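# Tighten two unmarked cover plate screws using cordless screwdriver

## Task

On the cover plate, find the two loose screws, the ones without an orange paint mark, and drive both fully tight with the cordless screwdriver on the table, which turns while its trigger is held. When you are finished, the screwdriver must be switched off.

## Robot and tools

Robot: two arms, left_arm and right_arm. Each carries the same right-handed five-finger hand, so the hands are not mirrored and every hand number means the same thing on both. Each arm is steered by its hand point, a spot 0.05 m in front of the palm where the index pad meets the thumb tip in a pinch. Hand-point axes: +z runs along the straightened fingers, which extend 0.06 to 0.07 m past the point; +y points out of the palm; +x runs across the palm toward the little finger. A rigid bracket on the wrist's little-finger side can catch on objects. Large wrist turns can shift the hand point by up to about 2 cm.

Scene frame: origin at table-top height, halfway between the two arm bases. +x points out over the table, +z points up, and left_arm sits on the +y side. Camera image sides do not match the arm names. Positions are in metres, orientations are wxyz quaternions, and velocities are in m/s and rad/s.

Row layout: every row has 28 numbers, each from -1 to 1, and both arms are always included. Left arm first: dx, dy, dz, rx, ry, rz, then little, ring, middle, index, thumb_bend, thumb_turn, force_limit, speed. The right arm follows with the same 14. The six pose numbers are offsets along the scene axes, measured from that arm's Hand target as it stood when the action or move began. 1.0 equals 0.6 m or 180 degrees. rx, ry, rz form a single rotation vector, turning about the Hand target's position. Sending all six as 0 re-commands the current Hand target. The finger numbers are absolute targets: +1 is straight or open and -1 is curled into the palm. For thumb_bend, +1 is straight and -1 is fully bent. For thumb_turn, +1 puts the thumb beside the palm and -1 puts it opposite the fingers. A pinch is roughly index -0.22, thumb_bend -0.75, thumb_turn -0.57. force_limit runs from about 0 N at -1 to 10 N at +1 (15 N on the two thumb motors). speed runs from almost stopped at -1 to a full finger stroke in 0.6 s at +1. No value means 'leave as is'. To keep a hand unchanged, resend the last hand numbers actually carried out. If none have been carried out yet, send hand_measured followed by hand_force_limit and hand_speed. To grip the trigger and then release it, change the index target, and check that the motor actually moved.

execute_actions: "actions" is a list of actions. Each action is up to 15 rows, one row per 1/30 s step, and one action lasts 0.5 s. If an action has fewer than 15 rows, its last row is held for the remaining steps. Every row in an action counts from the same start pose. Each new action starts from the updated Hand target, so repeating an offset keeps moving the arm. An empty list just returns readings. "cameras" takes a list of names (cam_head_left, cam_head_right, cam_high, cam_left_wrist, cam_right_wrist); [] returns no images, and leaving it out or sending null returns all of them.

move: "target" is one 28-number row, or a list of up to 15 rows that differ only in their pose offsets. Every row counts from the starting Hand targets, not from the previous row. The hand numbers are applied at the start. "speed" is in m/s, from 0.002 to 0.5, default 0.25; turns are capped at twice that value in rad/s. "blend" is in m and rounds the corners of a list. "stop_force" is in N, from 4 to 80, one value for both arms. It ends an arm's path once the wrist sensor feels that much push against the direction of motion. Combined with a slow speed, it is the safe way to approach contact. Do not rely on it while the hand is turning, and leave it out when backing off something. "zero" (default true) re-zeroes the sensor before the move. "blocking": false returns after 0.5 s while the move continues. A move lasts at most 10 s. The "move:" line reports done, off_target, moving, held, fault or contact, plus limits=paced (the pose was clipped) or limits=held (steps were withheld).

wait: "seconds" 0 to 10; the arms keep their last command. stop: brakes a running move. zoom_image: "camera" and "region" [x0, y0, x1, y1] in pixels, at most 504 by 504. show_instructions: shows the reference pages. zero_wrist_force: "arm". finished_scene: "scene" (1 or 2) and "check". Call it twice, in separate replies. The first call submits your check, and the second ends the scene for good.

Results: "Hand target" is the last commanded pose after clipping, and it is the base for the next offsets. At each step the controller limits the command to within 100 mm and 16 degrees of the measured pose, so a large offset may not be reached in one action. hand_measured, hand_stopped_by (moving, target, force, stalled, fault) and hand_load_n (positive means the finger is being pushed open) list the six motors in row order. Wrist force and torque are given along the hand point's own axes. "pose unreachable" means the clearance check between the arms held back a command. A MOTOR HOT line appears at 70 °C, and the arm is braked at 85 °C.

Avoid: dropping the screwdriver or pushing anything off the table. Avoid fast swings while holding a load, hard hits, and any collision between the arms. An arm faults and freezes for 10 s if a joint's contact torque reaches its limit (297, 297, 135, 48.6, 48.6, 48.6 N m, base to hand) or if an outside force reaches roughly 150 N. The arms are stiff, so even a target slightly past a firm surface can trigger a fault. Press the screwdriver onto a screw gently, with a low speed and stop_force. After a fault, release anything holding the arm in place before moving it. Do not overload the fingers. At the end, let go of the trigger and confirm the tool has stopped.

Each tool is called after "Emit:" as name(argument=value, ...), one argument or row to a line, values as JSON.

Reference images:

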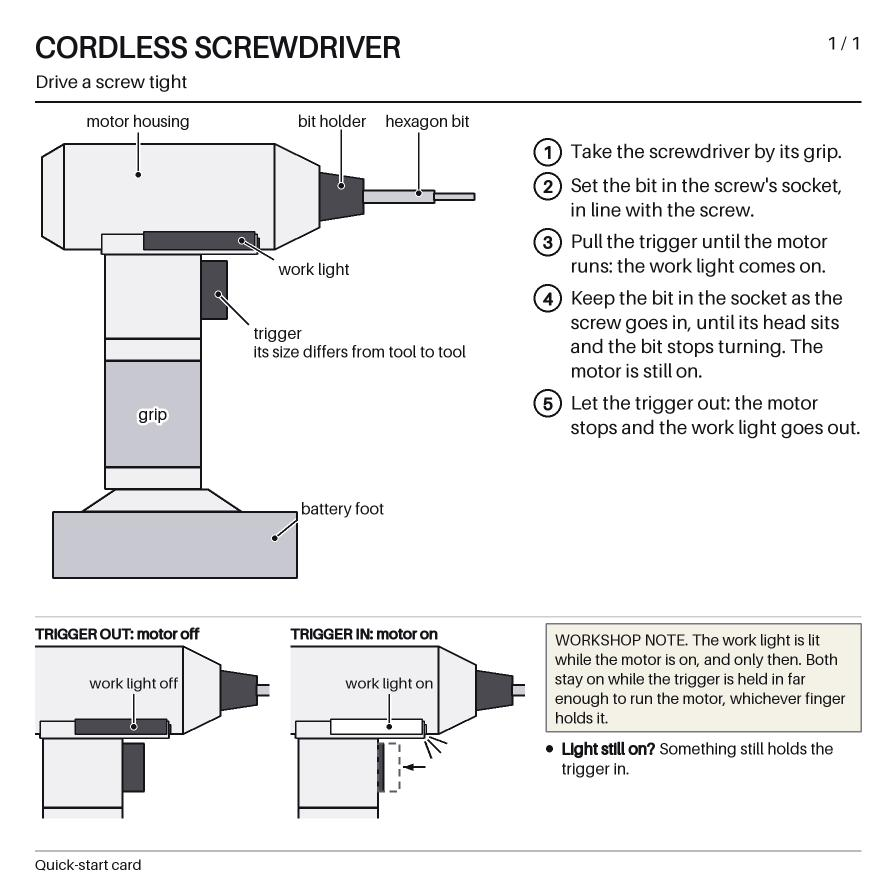

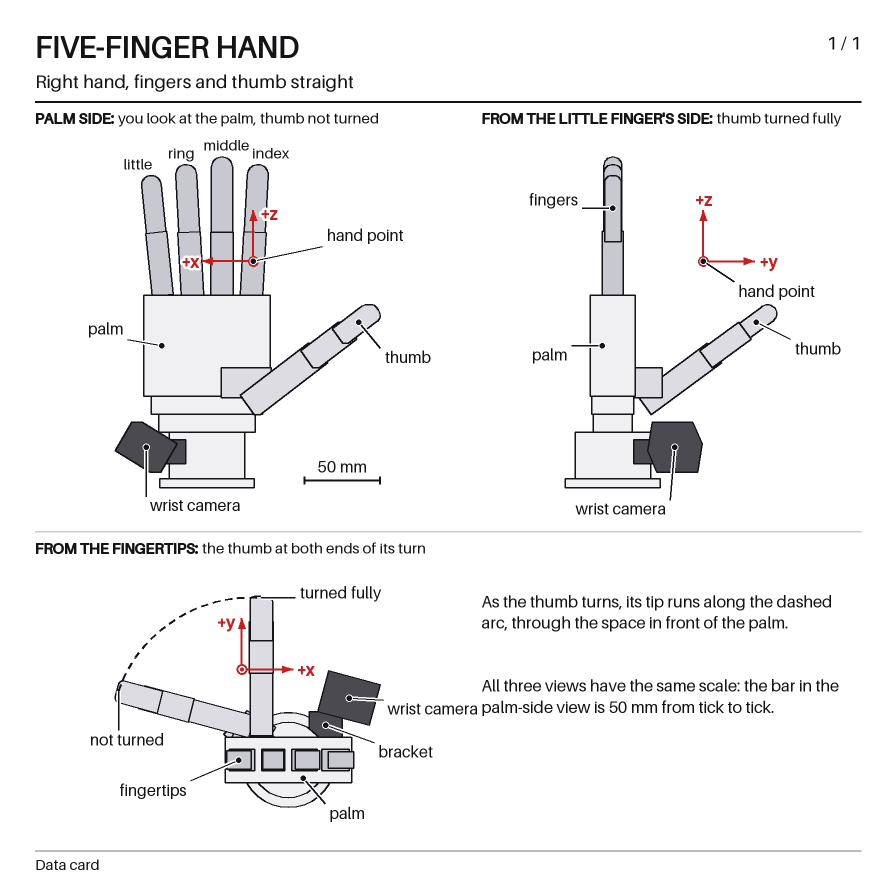

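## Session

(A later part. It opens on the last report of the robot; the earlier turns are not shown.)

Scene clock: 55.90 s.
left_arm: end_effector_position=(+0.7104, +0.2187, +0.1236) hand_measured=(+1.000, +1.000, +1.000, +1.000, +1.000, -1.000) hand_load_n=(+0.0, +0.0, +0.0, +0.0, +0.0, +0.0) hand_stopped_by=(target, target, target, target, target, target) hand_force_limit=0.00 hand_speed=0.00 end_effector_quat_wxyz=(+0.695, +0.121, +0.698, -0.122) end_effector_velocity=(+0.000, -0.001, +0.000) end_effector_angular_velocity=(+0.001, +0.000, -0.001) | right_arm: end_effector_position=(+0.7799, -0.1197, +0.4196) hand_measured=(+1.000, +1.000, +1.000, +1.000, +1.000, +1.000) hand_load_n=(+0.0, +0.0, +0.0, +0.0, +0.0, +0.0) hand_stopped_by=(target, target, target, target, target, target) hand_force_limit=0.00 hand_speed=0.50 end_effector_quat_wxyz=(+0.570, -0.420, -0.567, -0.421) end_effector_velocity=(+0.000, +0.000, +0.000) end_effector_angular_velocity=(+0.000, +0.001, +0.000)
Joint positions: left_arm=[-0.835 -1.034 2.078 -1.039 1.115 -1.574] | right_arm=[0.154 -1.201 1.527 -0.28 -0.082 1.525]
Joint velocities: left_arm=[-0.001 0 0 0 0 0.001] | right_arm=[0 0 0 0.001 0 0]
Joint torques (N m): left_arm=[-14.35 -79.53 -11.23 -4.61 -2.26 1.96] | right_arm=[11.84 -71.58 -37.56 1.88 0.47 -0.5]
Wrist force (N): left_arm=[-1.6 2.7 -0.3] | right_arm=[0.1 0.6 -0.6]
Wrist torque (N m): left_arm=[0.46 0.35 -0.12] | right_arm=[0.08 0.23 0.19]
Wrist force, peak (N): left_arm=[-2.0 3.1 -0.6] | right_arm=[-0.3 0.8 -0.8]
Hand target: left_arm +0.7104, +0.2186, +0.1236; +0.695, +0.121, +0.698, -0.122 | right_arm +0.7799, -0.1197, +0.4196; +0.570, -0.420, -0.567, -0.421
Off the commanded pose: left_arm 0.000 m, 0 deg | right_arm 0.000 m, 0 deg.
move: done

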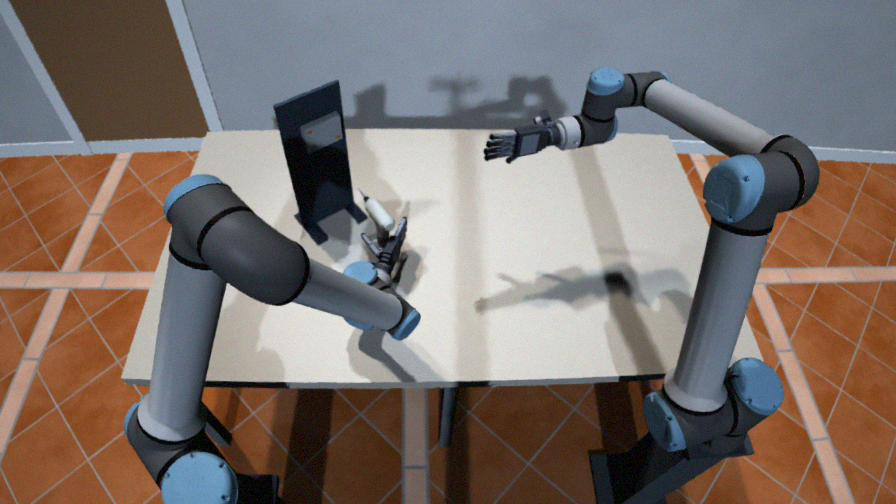

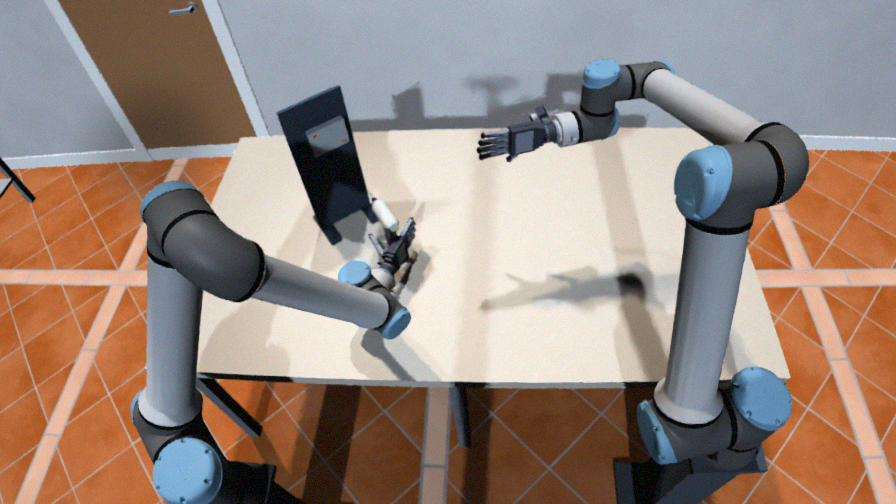

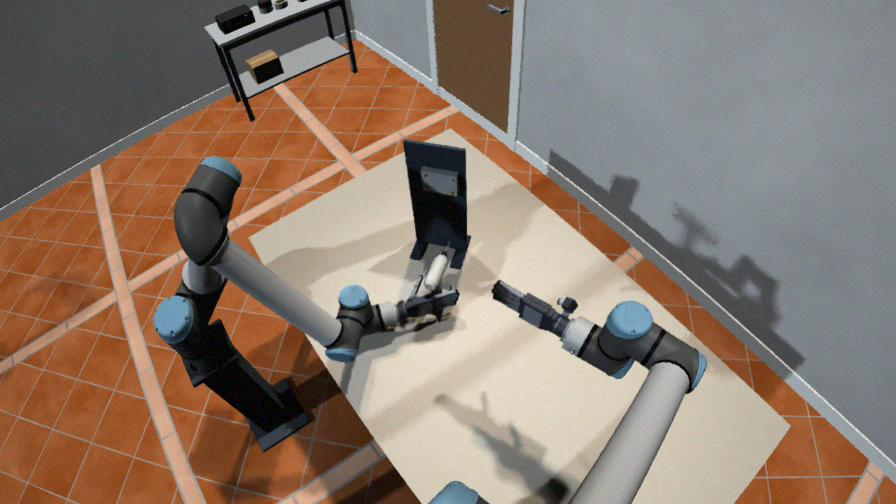

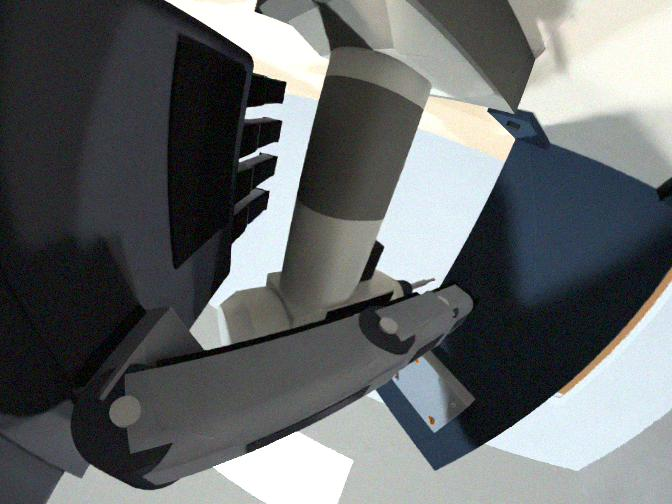

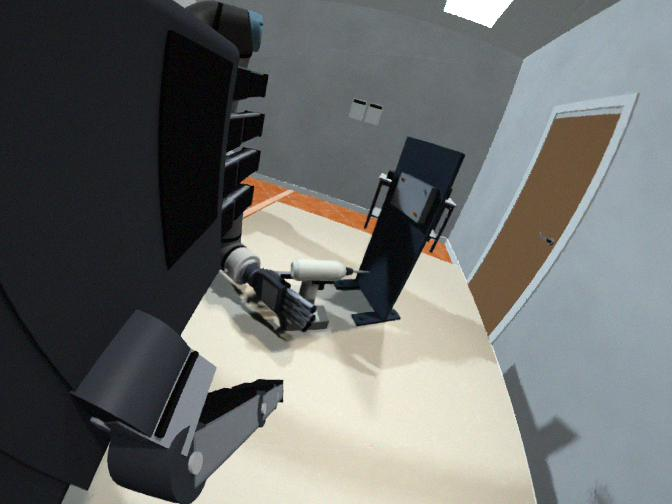

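Emit:
move(
  target=[0,0,0,0,0,0,-1,-1,-1,1,-1,-1,-0.3,-0.7,0,0,0,0,0,0,1,1,1,1,1,1,0,0.5],
)

Emit:
wait(
  seconds=1.5,
)

Emit:
zoom_image(
  camera="cam_right_wrist",
  region=[240, 220, 400, 340],
)

Emit:
zoom_image(
  camera="cam_head_right",
  region=[320, 190, 440, 310],
)

Emit:
zoom_image(
  camera="cam_left_wrist",
  region=[200, 0, 500, 300],
)

Scene clock: 59.13 s.
left_arm: end_effector_position=(+0.7104, +0.2186, +0.1236) hand_measured=(-0.214, -0.164, -0.180, +1.000, +0.260, -1.000) hand_load_n=(+5.0, +0.0, +0.0, +0.0, +4.0, +0.5) hand_stopped_by=(force, force, force, target, force, target) hand_force_limit=-0.30 hand_speed=-0.70 end_effector_quat_wxyz=(+0.695, +0.121, +0.698, -0.122) end_effector_velocity=(+0.000, +0.000, +0.000) end_effector_angular_velocity=(-0.001, +0.000, +0.000) | right_arm: end_effector_position=(+0.7799, -0.1197, +0.4196) hand_measured=(+1.000, +1.000, +1.000, +1.000, +1.000, +1.000) hand_load_n=(+0.0, +0.0, +0.0, +0.0, +0.0, +0.0) hand_stopped_by=(target, target, target, target, target, target) hand_force_limit=0.00 hand_speed=0.50 end_effector_quat_wxyz=(+0.570, -0.420, -0.567, -0.421) end_effector_velocity=(+0.000, +0.000, +0.001) end_effector_angular_velocity=(+0.000, -0.002, +0.000)
Joint positions: left_arm=[-0.835 -1.034 2.078 -1.039 1.115 -1.574] | right_arm=[0.154 -1.201 1.527 -0.28 -0.082 1.525]
Joint velocities: left_arm=[0 0 0 0 0 -0.001] | right_arm=[0 -0.002 0 0 0 0]
Joint torques (N m): left_arm=[-10.57 -79.3 -18.71 -2.7 -0.65 -1.84] | right_arm=[11.12 -71.65 -37.41 1.98 0.45 -0.19]
Wrist force (N): left_arm=[-1.8 3.5 -0.2] | right_arm=[0.0 0.4 -0.4]
Wrist torque (N m): left_arm=[0.53 0.14 -0.24] | right_arm=[0.05 0.24 0.18]
Wrist force, peak (N): left_arm=[-1.9 3.5 0.6] | right_arm=[0.0 0.7 -1.0]
Hand target: left_arm +0.7104, +0.2186, +0.1236; +0.695, +0.121, +0.698, -0.122 | right_arm +0.7799, -0.1197, +0.4196; +0.570, -0.420, -0.567, -0.421
Off the commanded pose: left_arm 0.000 m, 0 deg | right_arm 0.000 m, 0 deg.
move: done

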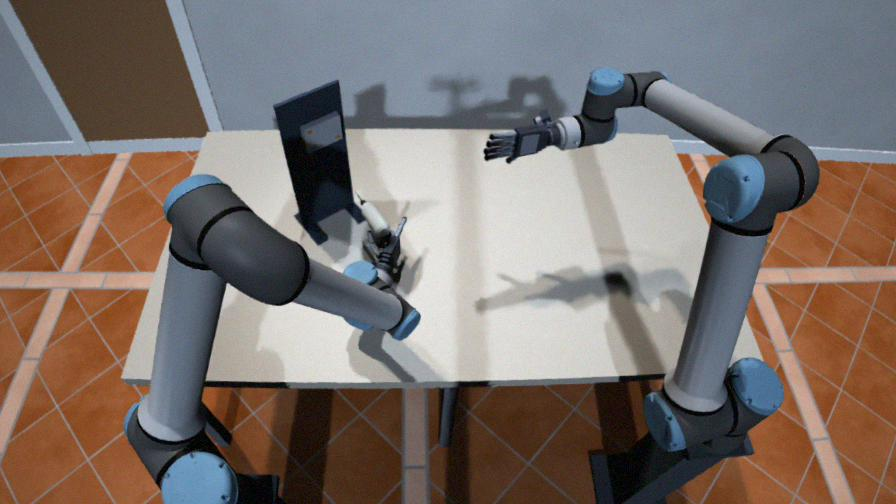

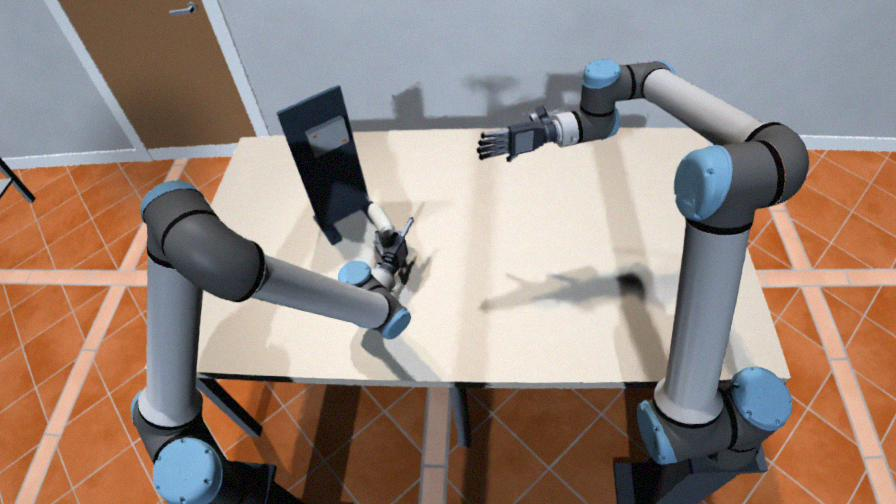

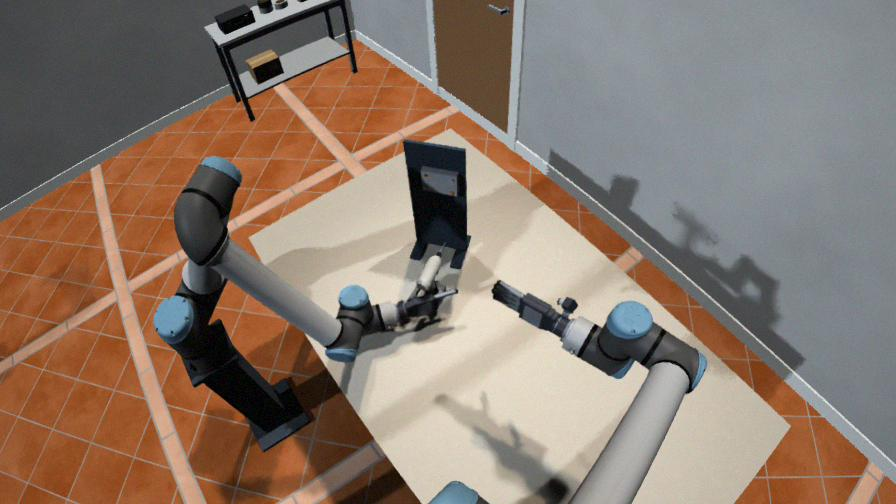

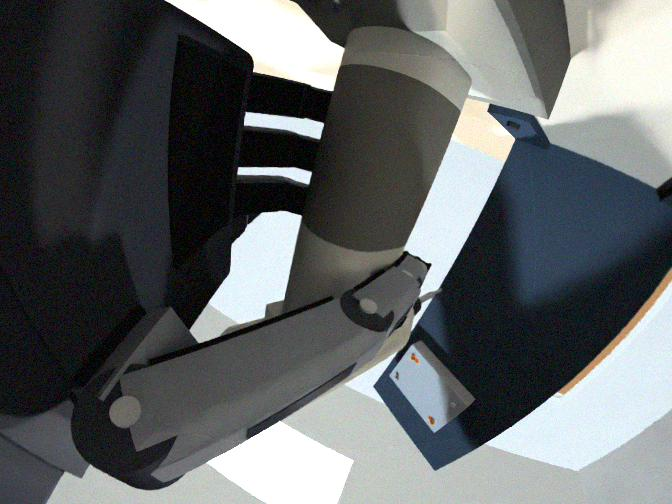

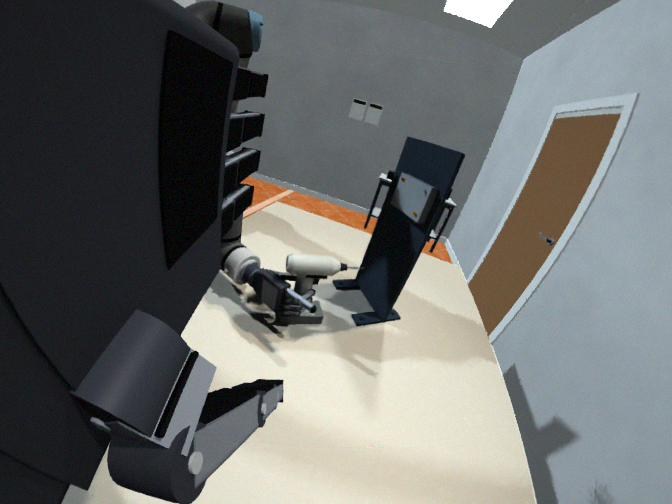

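Scene clock: 60.63 s.
left_arm: end_effector_position=(+0.7104, +0.2186, +0.1236) hand_measured=(-0.214, -0.164, -0.180, +1.000, +0.260, -1.000) hand_load_n=(+5.0, +0.0, +0.0, +0.0, +4.0, +0.5) hand_stopped_by=(force, force, force, target, force, target) hand_force_limit=-0.30 hand_speed=-0.70 end_effector_quat_wxyz=(+0.695, +0.121, +0.698, -0.122) end_effector_velocity=(+0.000, -0.001, +0.000) end_effector_angular_velocity=(+0.001, -0.001, -0.001) | right_arm: end_effector_position=(+0.7799, -0.1197, +0.4196) hand_measured=(+1.000, +1.000, +1.000, +1.000, +1.000, +1.000) hand_load_n=(+0.0, +0.0, +0.0, +0.0, +0.5, +0.0) hand_stopped_by=(target, target, target, target, target, target) hand_force_limit=0.00 hand_speed=0.50 end_effector_quat_wxyz=(+0.570, -0.420, -0.567, -0.421) end_effector_velocity=(+0.000, +0.000, +0.001) end_effector_angular_velocity=(+0.001, -0.002, +0.000)
Joint positions: left_arm=[-0.835 -1.034 2.078 -1.039 1.115 -1.574] | right_arm=[0.154 -1.201 1.527 -0.28 -0.082 1.525]
Joint velocities: left_arm=[-0.001 0 0 0 0 0.001] | right_arm=[0 -0.001 0 -0.001 0 0]
Joint torques (N m): left_arm=[-7.38 -78.59 -23 -1.34 -0.75 -2.15] | right_arm=[11.95 -72.04 -36.65 2.14 0.37 -0.39]
Wrist force (N): left_arm=[-2.1 3.2 0.4] | right_arm=[-0.4 0.8 -0.7]
Wrist torque (N m): left_arm=[0.45 0.16 -0.26] | right_arm=[0.13 0.32 0.17]
Wrist force, peak (N): left_arm=[-2.2 3.7 0.4] | right_arm=[0.1 0.6 -1.0]
Hand target: left_arm +0.7104, +0.2186, +0.1236; +0.695, +0.121, +0.698, -0.122 | right_arm +0.7799, -0.1197, +0.4196; +0.570, -0.420, -0.567, -0.421
Off the commanded pose: left_arm 0.000 m, 0 deg | right_arm 0.000 m, 0 deg.
wait: 1.50 s; at rest by 0.17 s

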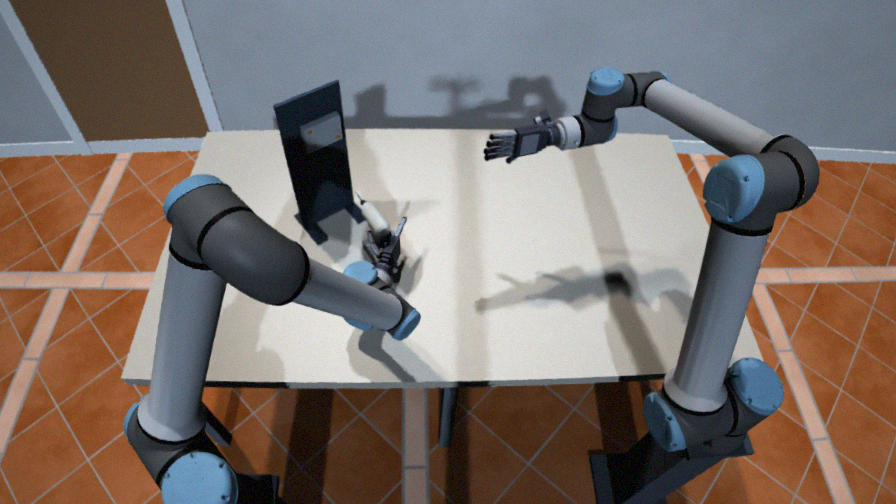

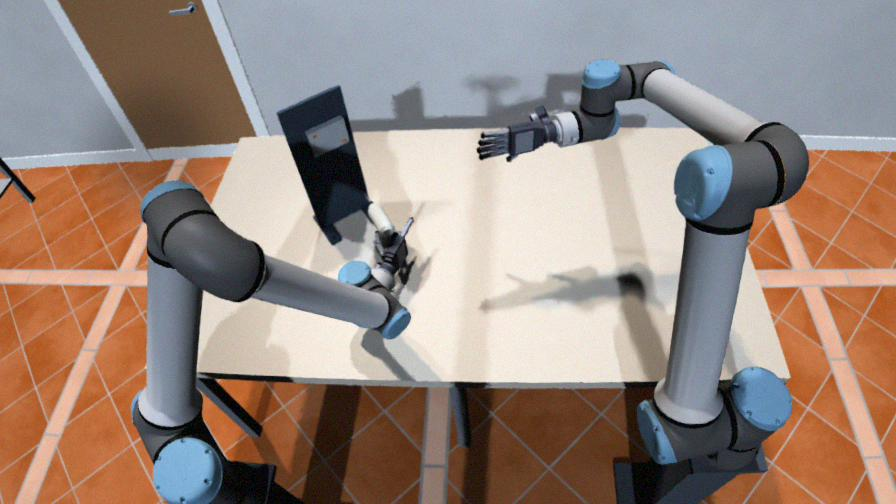

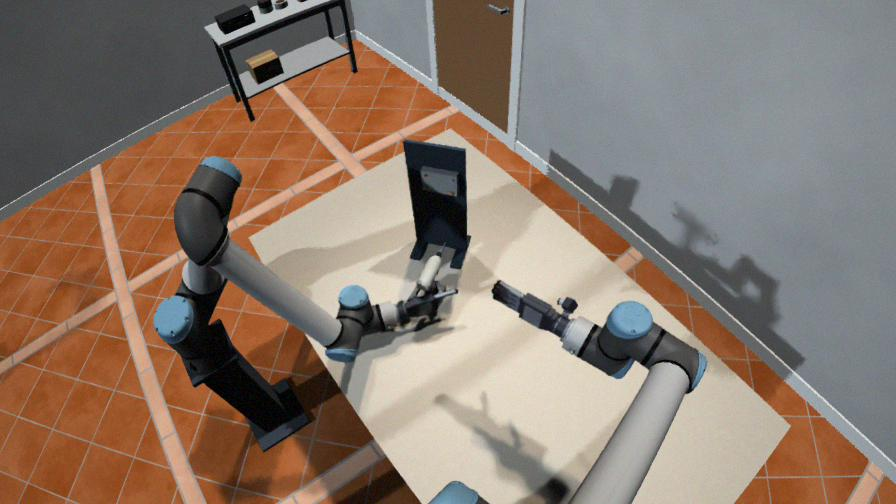

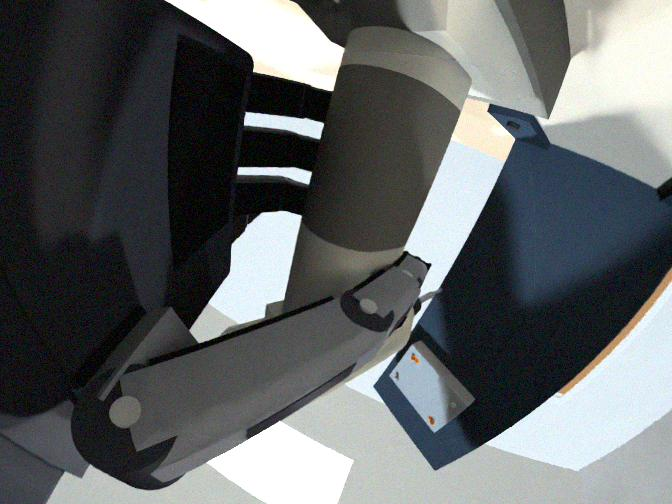

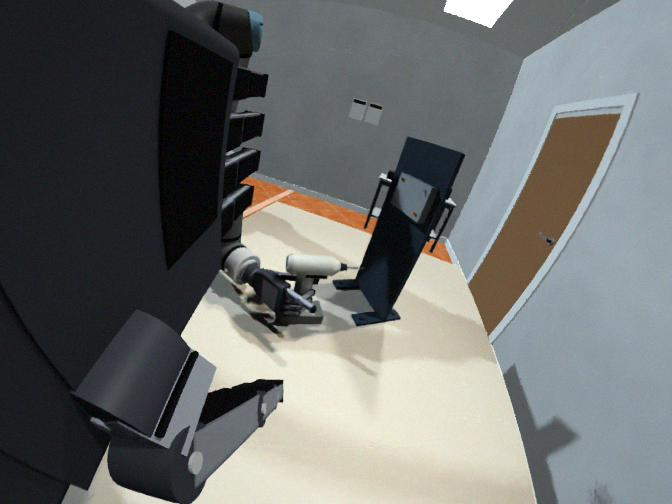

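Scaled by 3.150 from the camera's 672x504 image, which has a finer 960x720 frame.

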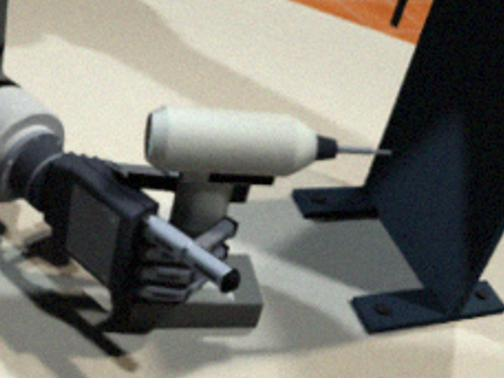

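Scaled by 4.200.

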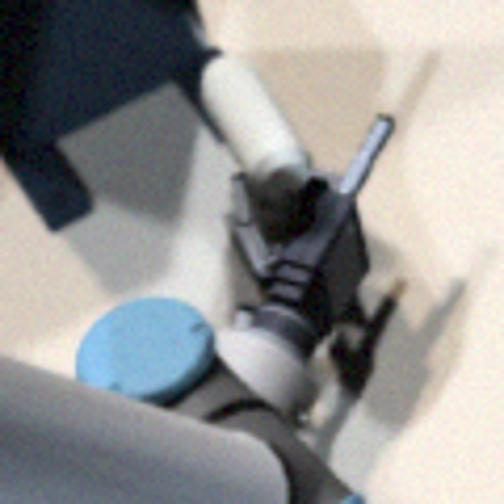

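Scaled by 1.680 from the camera's 672x504 image, which has a finer 960x720 frame.

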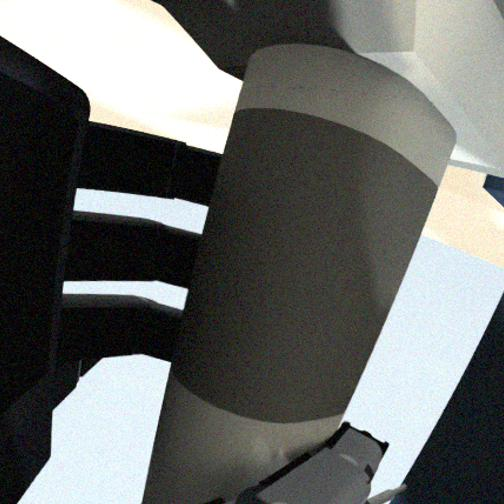

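Emit:
move(
  target=[0,0,0,0,0,0,-0.95,-0.95,-0.95,1,-0.95,-1,0.3,-0.75,0,0,0,0,0,0,1,1,1,1,1,1,0,0.5],
  cameras=["cam_right_wrist","cam_left_wrist","cam_head_right"],
)

Scene clock: 63.43 s.
left_arm: end_effector_position=(+0.7104, +0.2186, +0.1236) hand_measured=(-0.226, -0.730, -0.288, +1.000, -0.174, -1.000) hand_load_n=(+0.0, +7.5, +0.0, +0.0, +9.5, +2.0) hand_stopped_by=(force, force, force, target, force, target) hand_force_limit=0.30 hand_speed=-0.75 end_effector_quat_wxyz=(+0.695, +0.121, +0.698, -0.122) end_effector_velocity=(+0.000, +0.000, +0.000) end_effector_angular_velocity=(+0.001, -0.001, -0.001) | right_arm: end_effector_position=(+0.7799, -0.1197, +0.4196) hand_measured=(+1.000, +1.000, +1.000, +1.000, +1.000, +1.000) hand_load_n=(+0.0, +0.0, +0.0, +0.0, +0.0, +0.0) hand_stopped_by=(target, target, target, target, target, target) hand_force_limit=0.00 hand_speed=0.50 end_effector_quat_wxyz=(+0.570, -0.420, -0.567, -0.421) end_effector_velocity=(+0.000, +0.000, -0.001) end_effector_angular_velocity=(+0.000, +0.001, +0.000)
Joint positions: left_arm=[-0.835 -1.034 2.078 -1.039 1.115 -1.574] | right_arm=[0.154 -1.201 1.527 -0.28 -0.082 1.525]
Joint velocities: left_arm=[0 0 0 0 0 0.001] | right_arm=[0 0.001 0 0 0 0]
Joint torques (N m): left_arm=[-0.52 -75.72 -30.66 0.69 -0.39 -2.32] | right_arm=[10.97 -71.66 -36.22 1.94 0.52 -0.21]
Wrist force (N): left_arm=[-2.5 3.8 -0.2] | right_arm=[0.2 0.4 -0.4]
Wrist torque (N m): left_arm=[0.43 0.17 -0.14] | right_arm=[0.05 0.22 0.19]
Wrist force, peak (N): left_arm=[-2.6 4.3 -0.3] | right_arm=[-0.2 0.9 -0.8]
Hand target: left_arm +0.7104, +0.2186, +0.1236; +0.695, +0.121, +0.698, -0.122 | right_arm +0.7799, -0.1197, +0.4196; +0.570, -0.420, -0.567, -0.421
Off the commanded pose: left_arm 0.000 m, 0 deg | right_arm 0.000 m, 0 deg.
move: done
Images, in order (width x height): cam_head_right 896x504, cam_left_wrist 672x504, cam_right_wrist 672x504.

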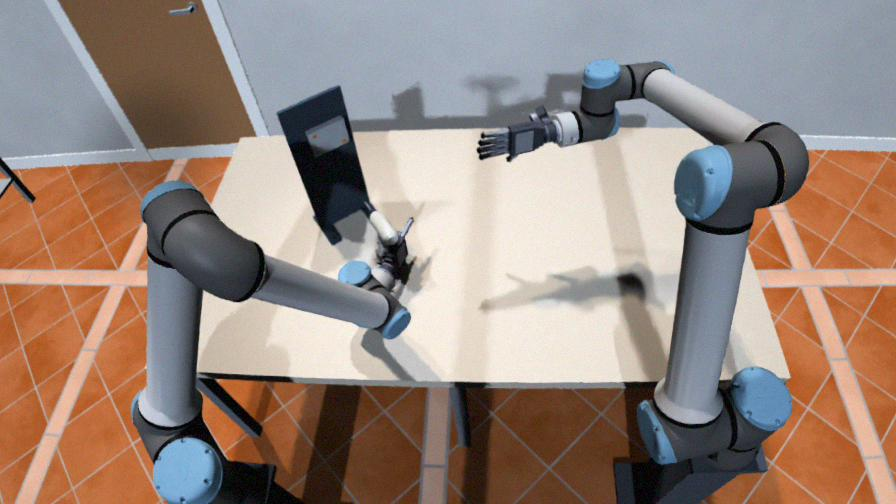

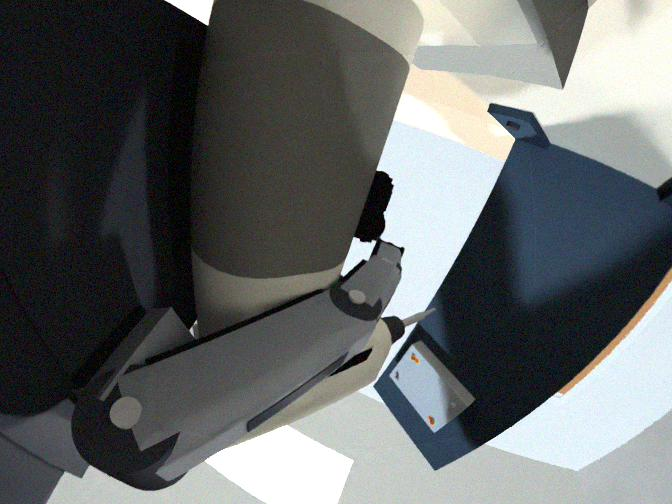

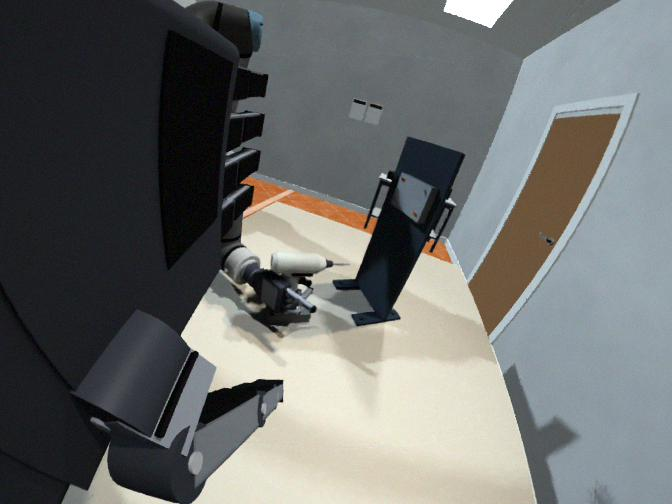

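Emit:
zoom_image(
  camera="cam_right_wrist",
  region=[210, 210, 390, 345],
)

Emit:
zoom_image(
  camera="cam_head_right",
  region=[340, 180, 440, 300],
)

Emit:
zoom_image(
  camera="cam_left_wrist",
  region=[60, 60, 500, 504],
)

Scaled by 2.800 from the camera's 672x504 image, which has a finer 960x720 frame.

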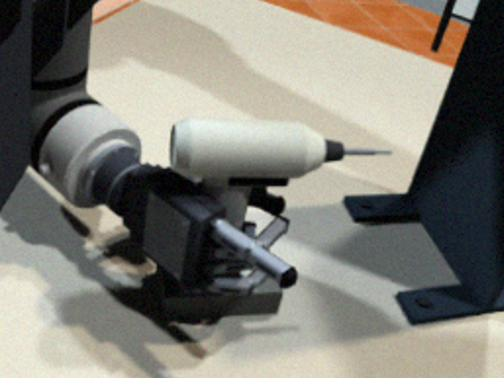

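Scaled by 4.200.

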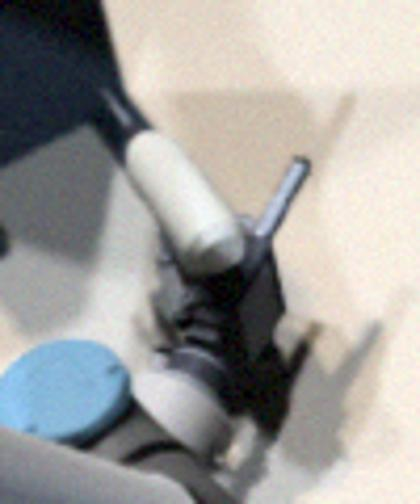

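Scaled by 1.135 from the camera's 672x504 image, which has a finer 960x720 frame.

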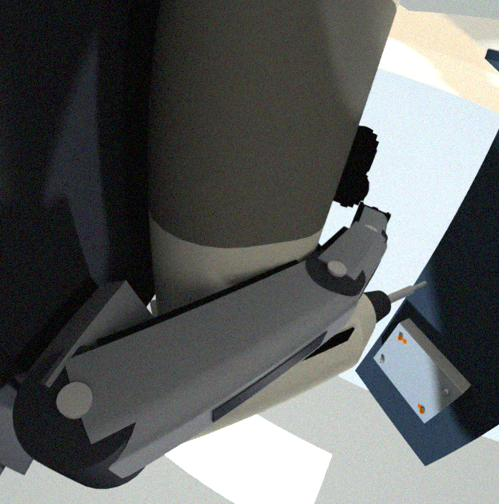

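Emit:
move(
  target=[0,0,0.05,0,0,0,-0.95,-0.95,-0.95,1,-0.95,-1,0.3,-0.75,0,0,0,0,0,0,1,1,1,1,1,1,0,0.5],
  speed=0.04,
  cameras=["cam_right_wrist","cam_head_right"],
)

Emit:
zoom_image(
  camera="cam_right_wrist",
  region=[210, 210, 390, 345],
)

Emit:
zoom_image(
  camera="cam_head_right",
  region=[340, 180, 440, 300],
)

Scene clock: 64.73 s.
left_arm: end_effector_position=(+0.7105, +0.2186, +0.1538) hand_measured=(-0.226, -0.730, -0.288, +1.000, -0.178, -1.000) hand_load_n=(+0.0, +2.0, +0.0, +0.0, +1.5, +2.5) hand_stopped_by=(force, force, force, target, force, target) hand_force_limit=0.30 hand_speed=-0.75 end_effector_quat_wxyz=(+0.695, +0.121, +0.698, -0.122) end_effector_velocity=(+0.000, +0.000, -0.001) end_effector_angular_velocity=(-0.002, -0.001, +0.001) | right_arm: end_effector_position=(+0.7799, -0.1197, +0.4196) hand_measured=(+1.000, +1.000, +1.000, +1.000, +1.000, +1.000) hand_load_n=(+0.0, +0.0, +0.0, -0.5, +0.0, +0.0) hand_stopped_by=(target, target, target, target, target, target) hand_force_limit=0.00 hand_speed=0.50 end_effector_quat_wxyz=(+0.570, -0.420, -0.567, -0.421) end_effector_velocity=(+0.000, +0.000, +0.001) end_effector_angular_velocity=(+0.000, -0.002, +0.000)
Joint positions: left_arm=[-0.835 -1.082 2.073 -0.987 1.115 -1.574] | right_arm=[0.154 -1.201 1.527 -0.28 -0.082 1.525]
Joint velocities: left_arm=[0 0.002 0 -0.004 -0.001 0] | right_arm=[0 -0.002 0 0 0 0]
Joint torques (N m): left_arm=[-3.3 -40.57 -33.76 -5.77 0.67 0.33] | right_arm=[11.67 -71 -36.04 1.95 0.42 -0.33]
Wrist force (N): left_arm=[-1.1 3.1 -2.0] | right_arm=[0.3 0.6 -0.7]
Wrist torque (N m): left_arm=[0.47 0.38 -0.11] | right_arm=[0.10 0.22 0.20]
Wrist force, peak (N): left_arm=[5.9 2.9 0.1] | right_arm=[0.4 0.8 -0.7]
Hand target: left_arm +0.7105, +0.2186, +0.1536; +0.695, +0.121, +0.698, -0.122 | right_arm +0.7799, -0.1197, +0.4196; +0.570, -0.420, -0.567, -0.421
Off the commanded pose: left_arm 0.000 m, 0 deg | right_arm 0.000 m, 0 deg.
move: done
Images, in order (width x height): cam_head_right 896x504, cam_right_wrist 672x504.

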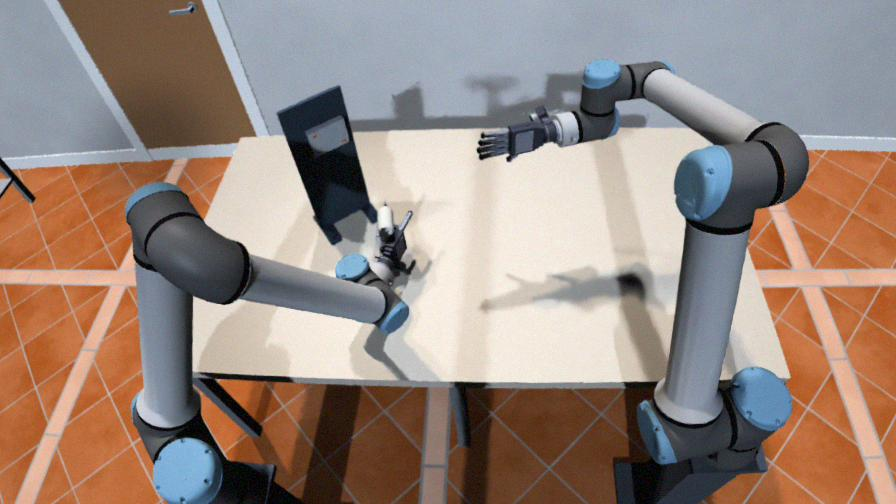

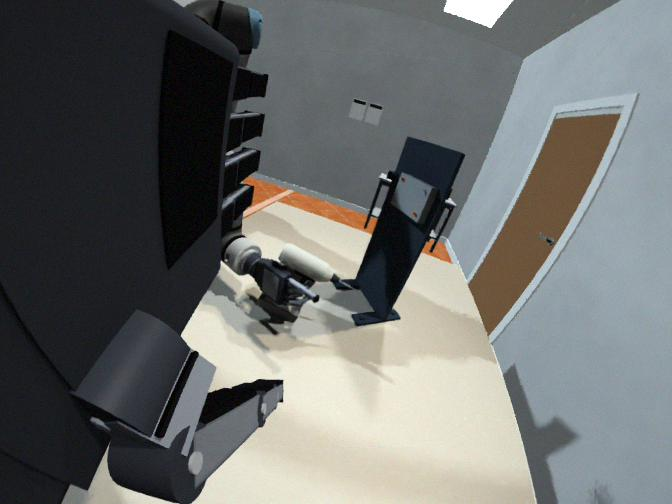

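Scaled by 2.800 from the camera's 672x504 image, which has a finer 960x720 frame.

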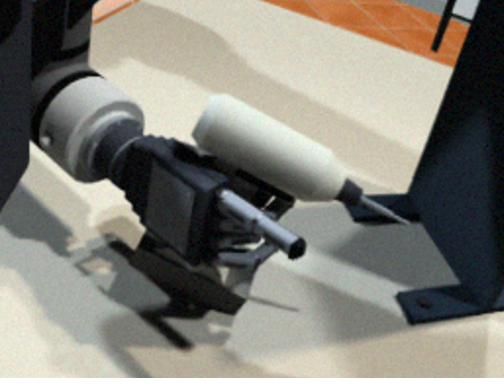

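Scaled by 4.200.

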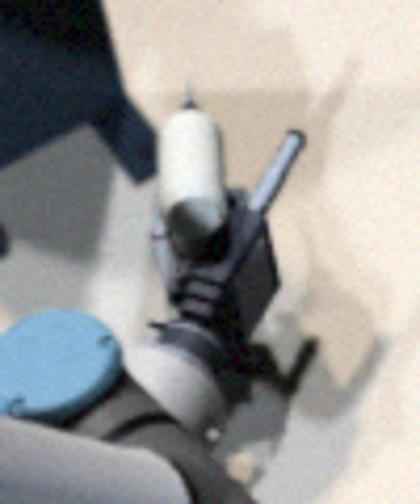

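Emit:
move(
  target=[0,0,-0.0503,0,0,0,-0.95,-0.95,-0.95,1,-0.95,-1,0.3,-0.75,0,0,0,0,0,0,1,1,1,1,1,1,0,0.5],
  speed=0.03,
  cameras=["cam_right_wrist","cam_head_right"],
)

Emit:
zoom_image(
  camera="cam_right_wrist",
  region=[210, 210, 390, 345],
)

Emit:
zoom_image(
  camera="cam_head_right",
  region=[340, 180, 440, 300],
)

Scene clock: 66.33 s.
left_arm: end_effector_position=(+0.7104, +0.2187, +0.1232) hand_measured=(-0.226, -0.732, -0.288, +1.000, -0.178, -1.000) hand_load_n=(+0.0, +0.0, +0.0, +0.5, +0.0, +0.0) hand_stopped_by=(force, force, force, target, force, target) hand_force_limit=0.30 hand_speed=-0.75 end_effector_quat_wxyz=(+0.695, +0.121, +0.698, -0.122) end_effector_velocity=(+0.000, +0.000, +0.001) end_effector_angular_velocity=(+0.000, +0.000, -0.001) | right_arm: end_effector_position=(+0.7799, -0.1197, +0.4196) hand_measured=(+1.000, +1.000, +1.000, +1.000, +1.000, +1.000) hand_load_n=(+0.0, +0.0, +0.0, +0.0, +0.0, +0.0) hand_stopped_by=(target, target, target, target, target, target) hand_force_limit=0.00 hand_speed=0.50 end_effector_quat_wxyz=(+0.570, -0.420, -0.567, -0.421) end_effector_velocity=(+0.000, +0.000, +0.001) end_effector_angular_velocity=(+0.000, -0.002, +0.000)
Joint positions: left_arm=[-0.835 -1.034 2.078 -1.04 1.115 -1.574] | right_arm=[0.154 -1.201 1.527 -0.28 -0.082 1.525]
Joint velocities: left_arm=[0 -0.002 0 0.003 0.001 -0.001] | right_arm=[0 -0.001 0 -0.001 0 0]
Joint torques (N m): left_arm=[-2.29 -75.96 -14.11 1.23 -0.01 -1.8] | right_arm=[11.34 -71.86 -35.51 1.94 0.38 -0.31]
Wrist force (N): left_arm=[-2.2 2.9 -0.5] | right_arm=[0.0 0.4 -0.3]
Wrist torque (N m): left_arm=[0.50 0.44 -0.16] | right_arm=[0.04 0.24 0.17]
Wrist force, peak (N): left_arm=[-2.7 3.1 -2.6] | right_arm=[0.1 0.7 -1.2]
Hand target: left_arm +0.7104, +0.2186, +0.1234; +0.695, +0.121, +0.698, -0.122 | right_arm +0.7799, -0.1197, +0.4196; +0.570, -0.420, -0.567, -0.421
Off the commanded pose: left_arm 0.000 m, 0 deg | right_arm 0.000 m, 0 deg.
move: done
Images, in order (width x height): cam_head_right 896x504, cam_right_wrist 672x504.

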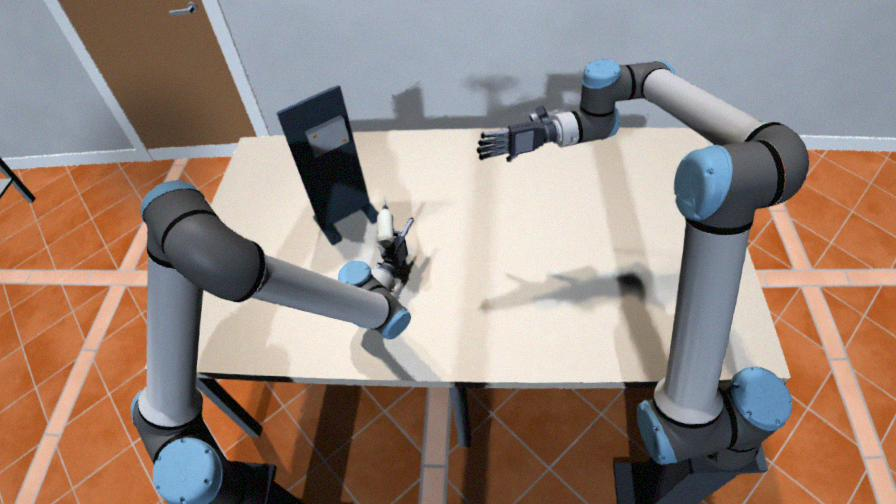

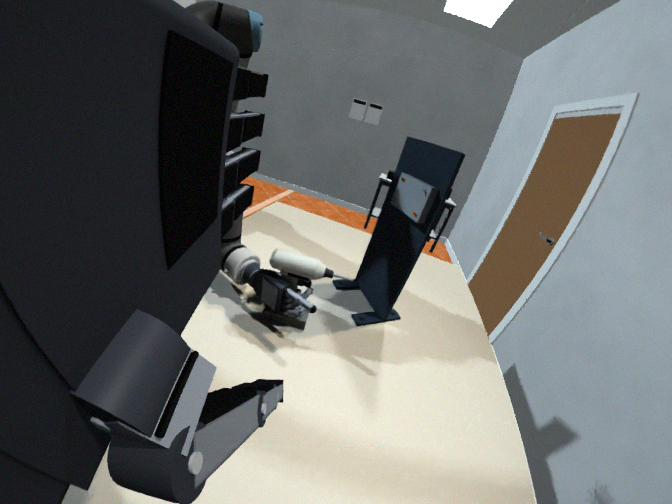

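Scaled by 2.800 from the camera's 672x504 image, which has a finer 960x720 frame.

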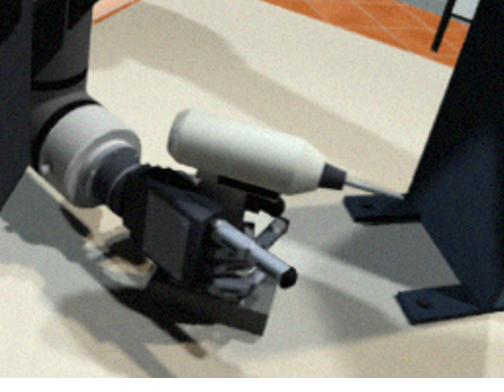

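Scaled by 4.200.

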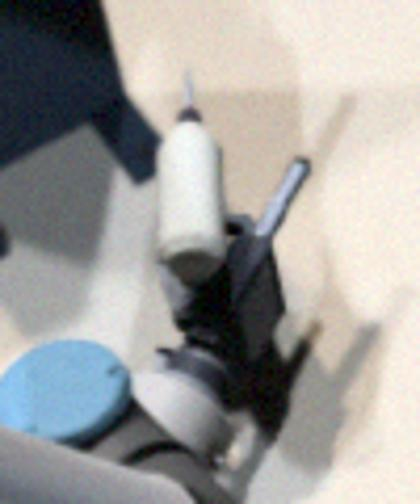

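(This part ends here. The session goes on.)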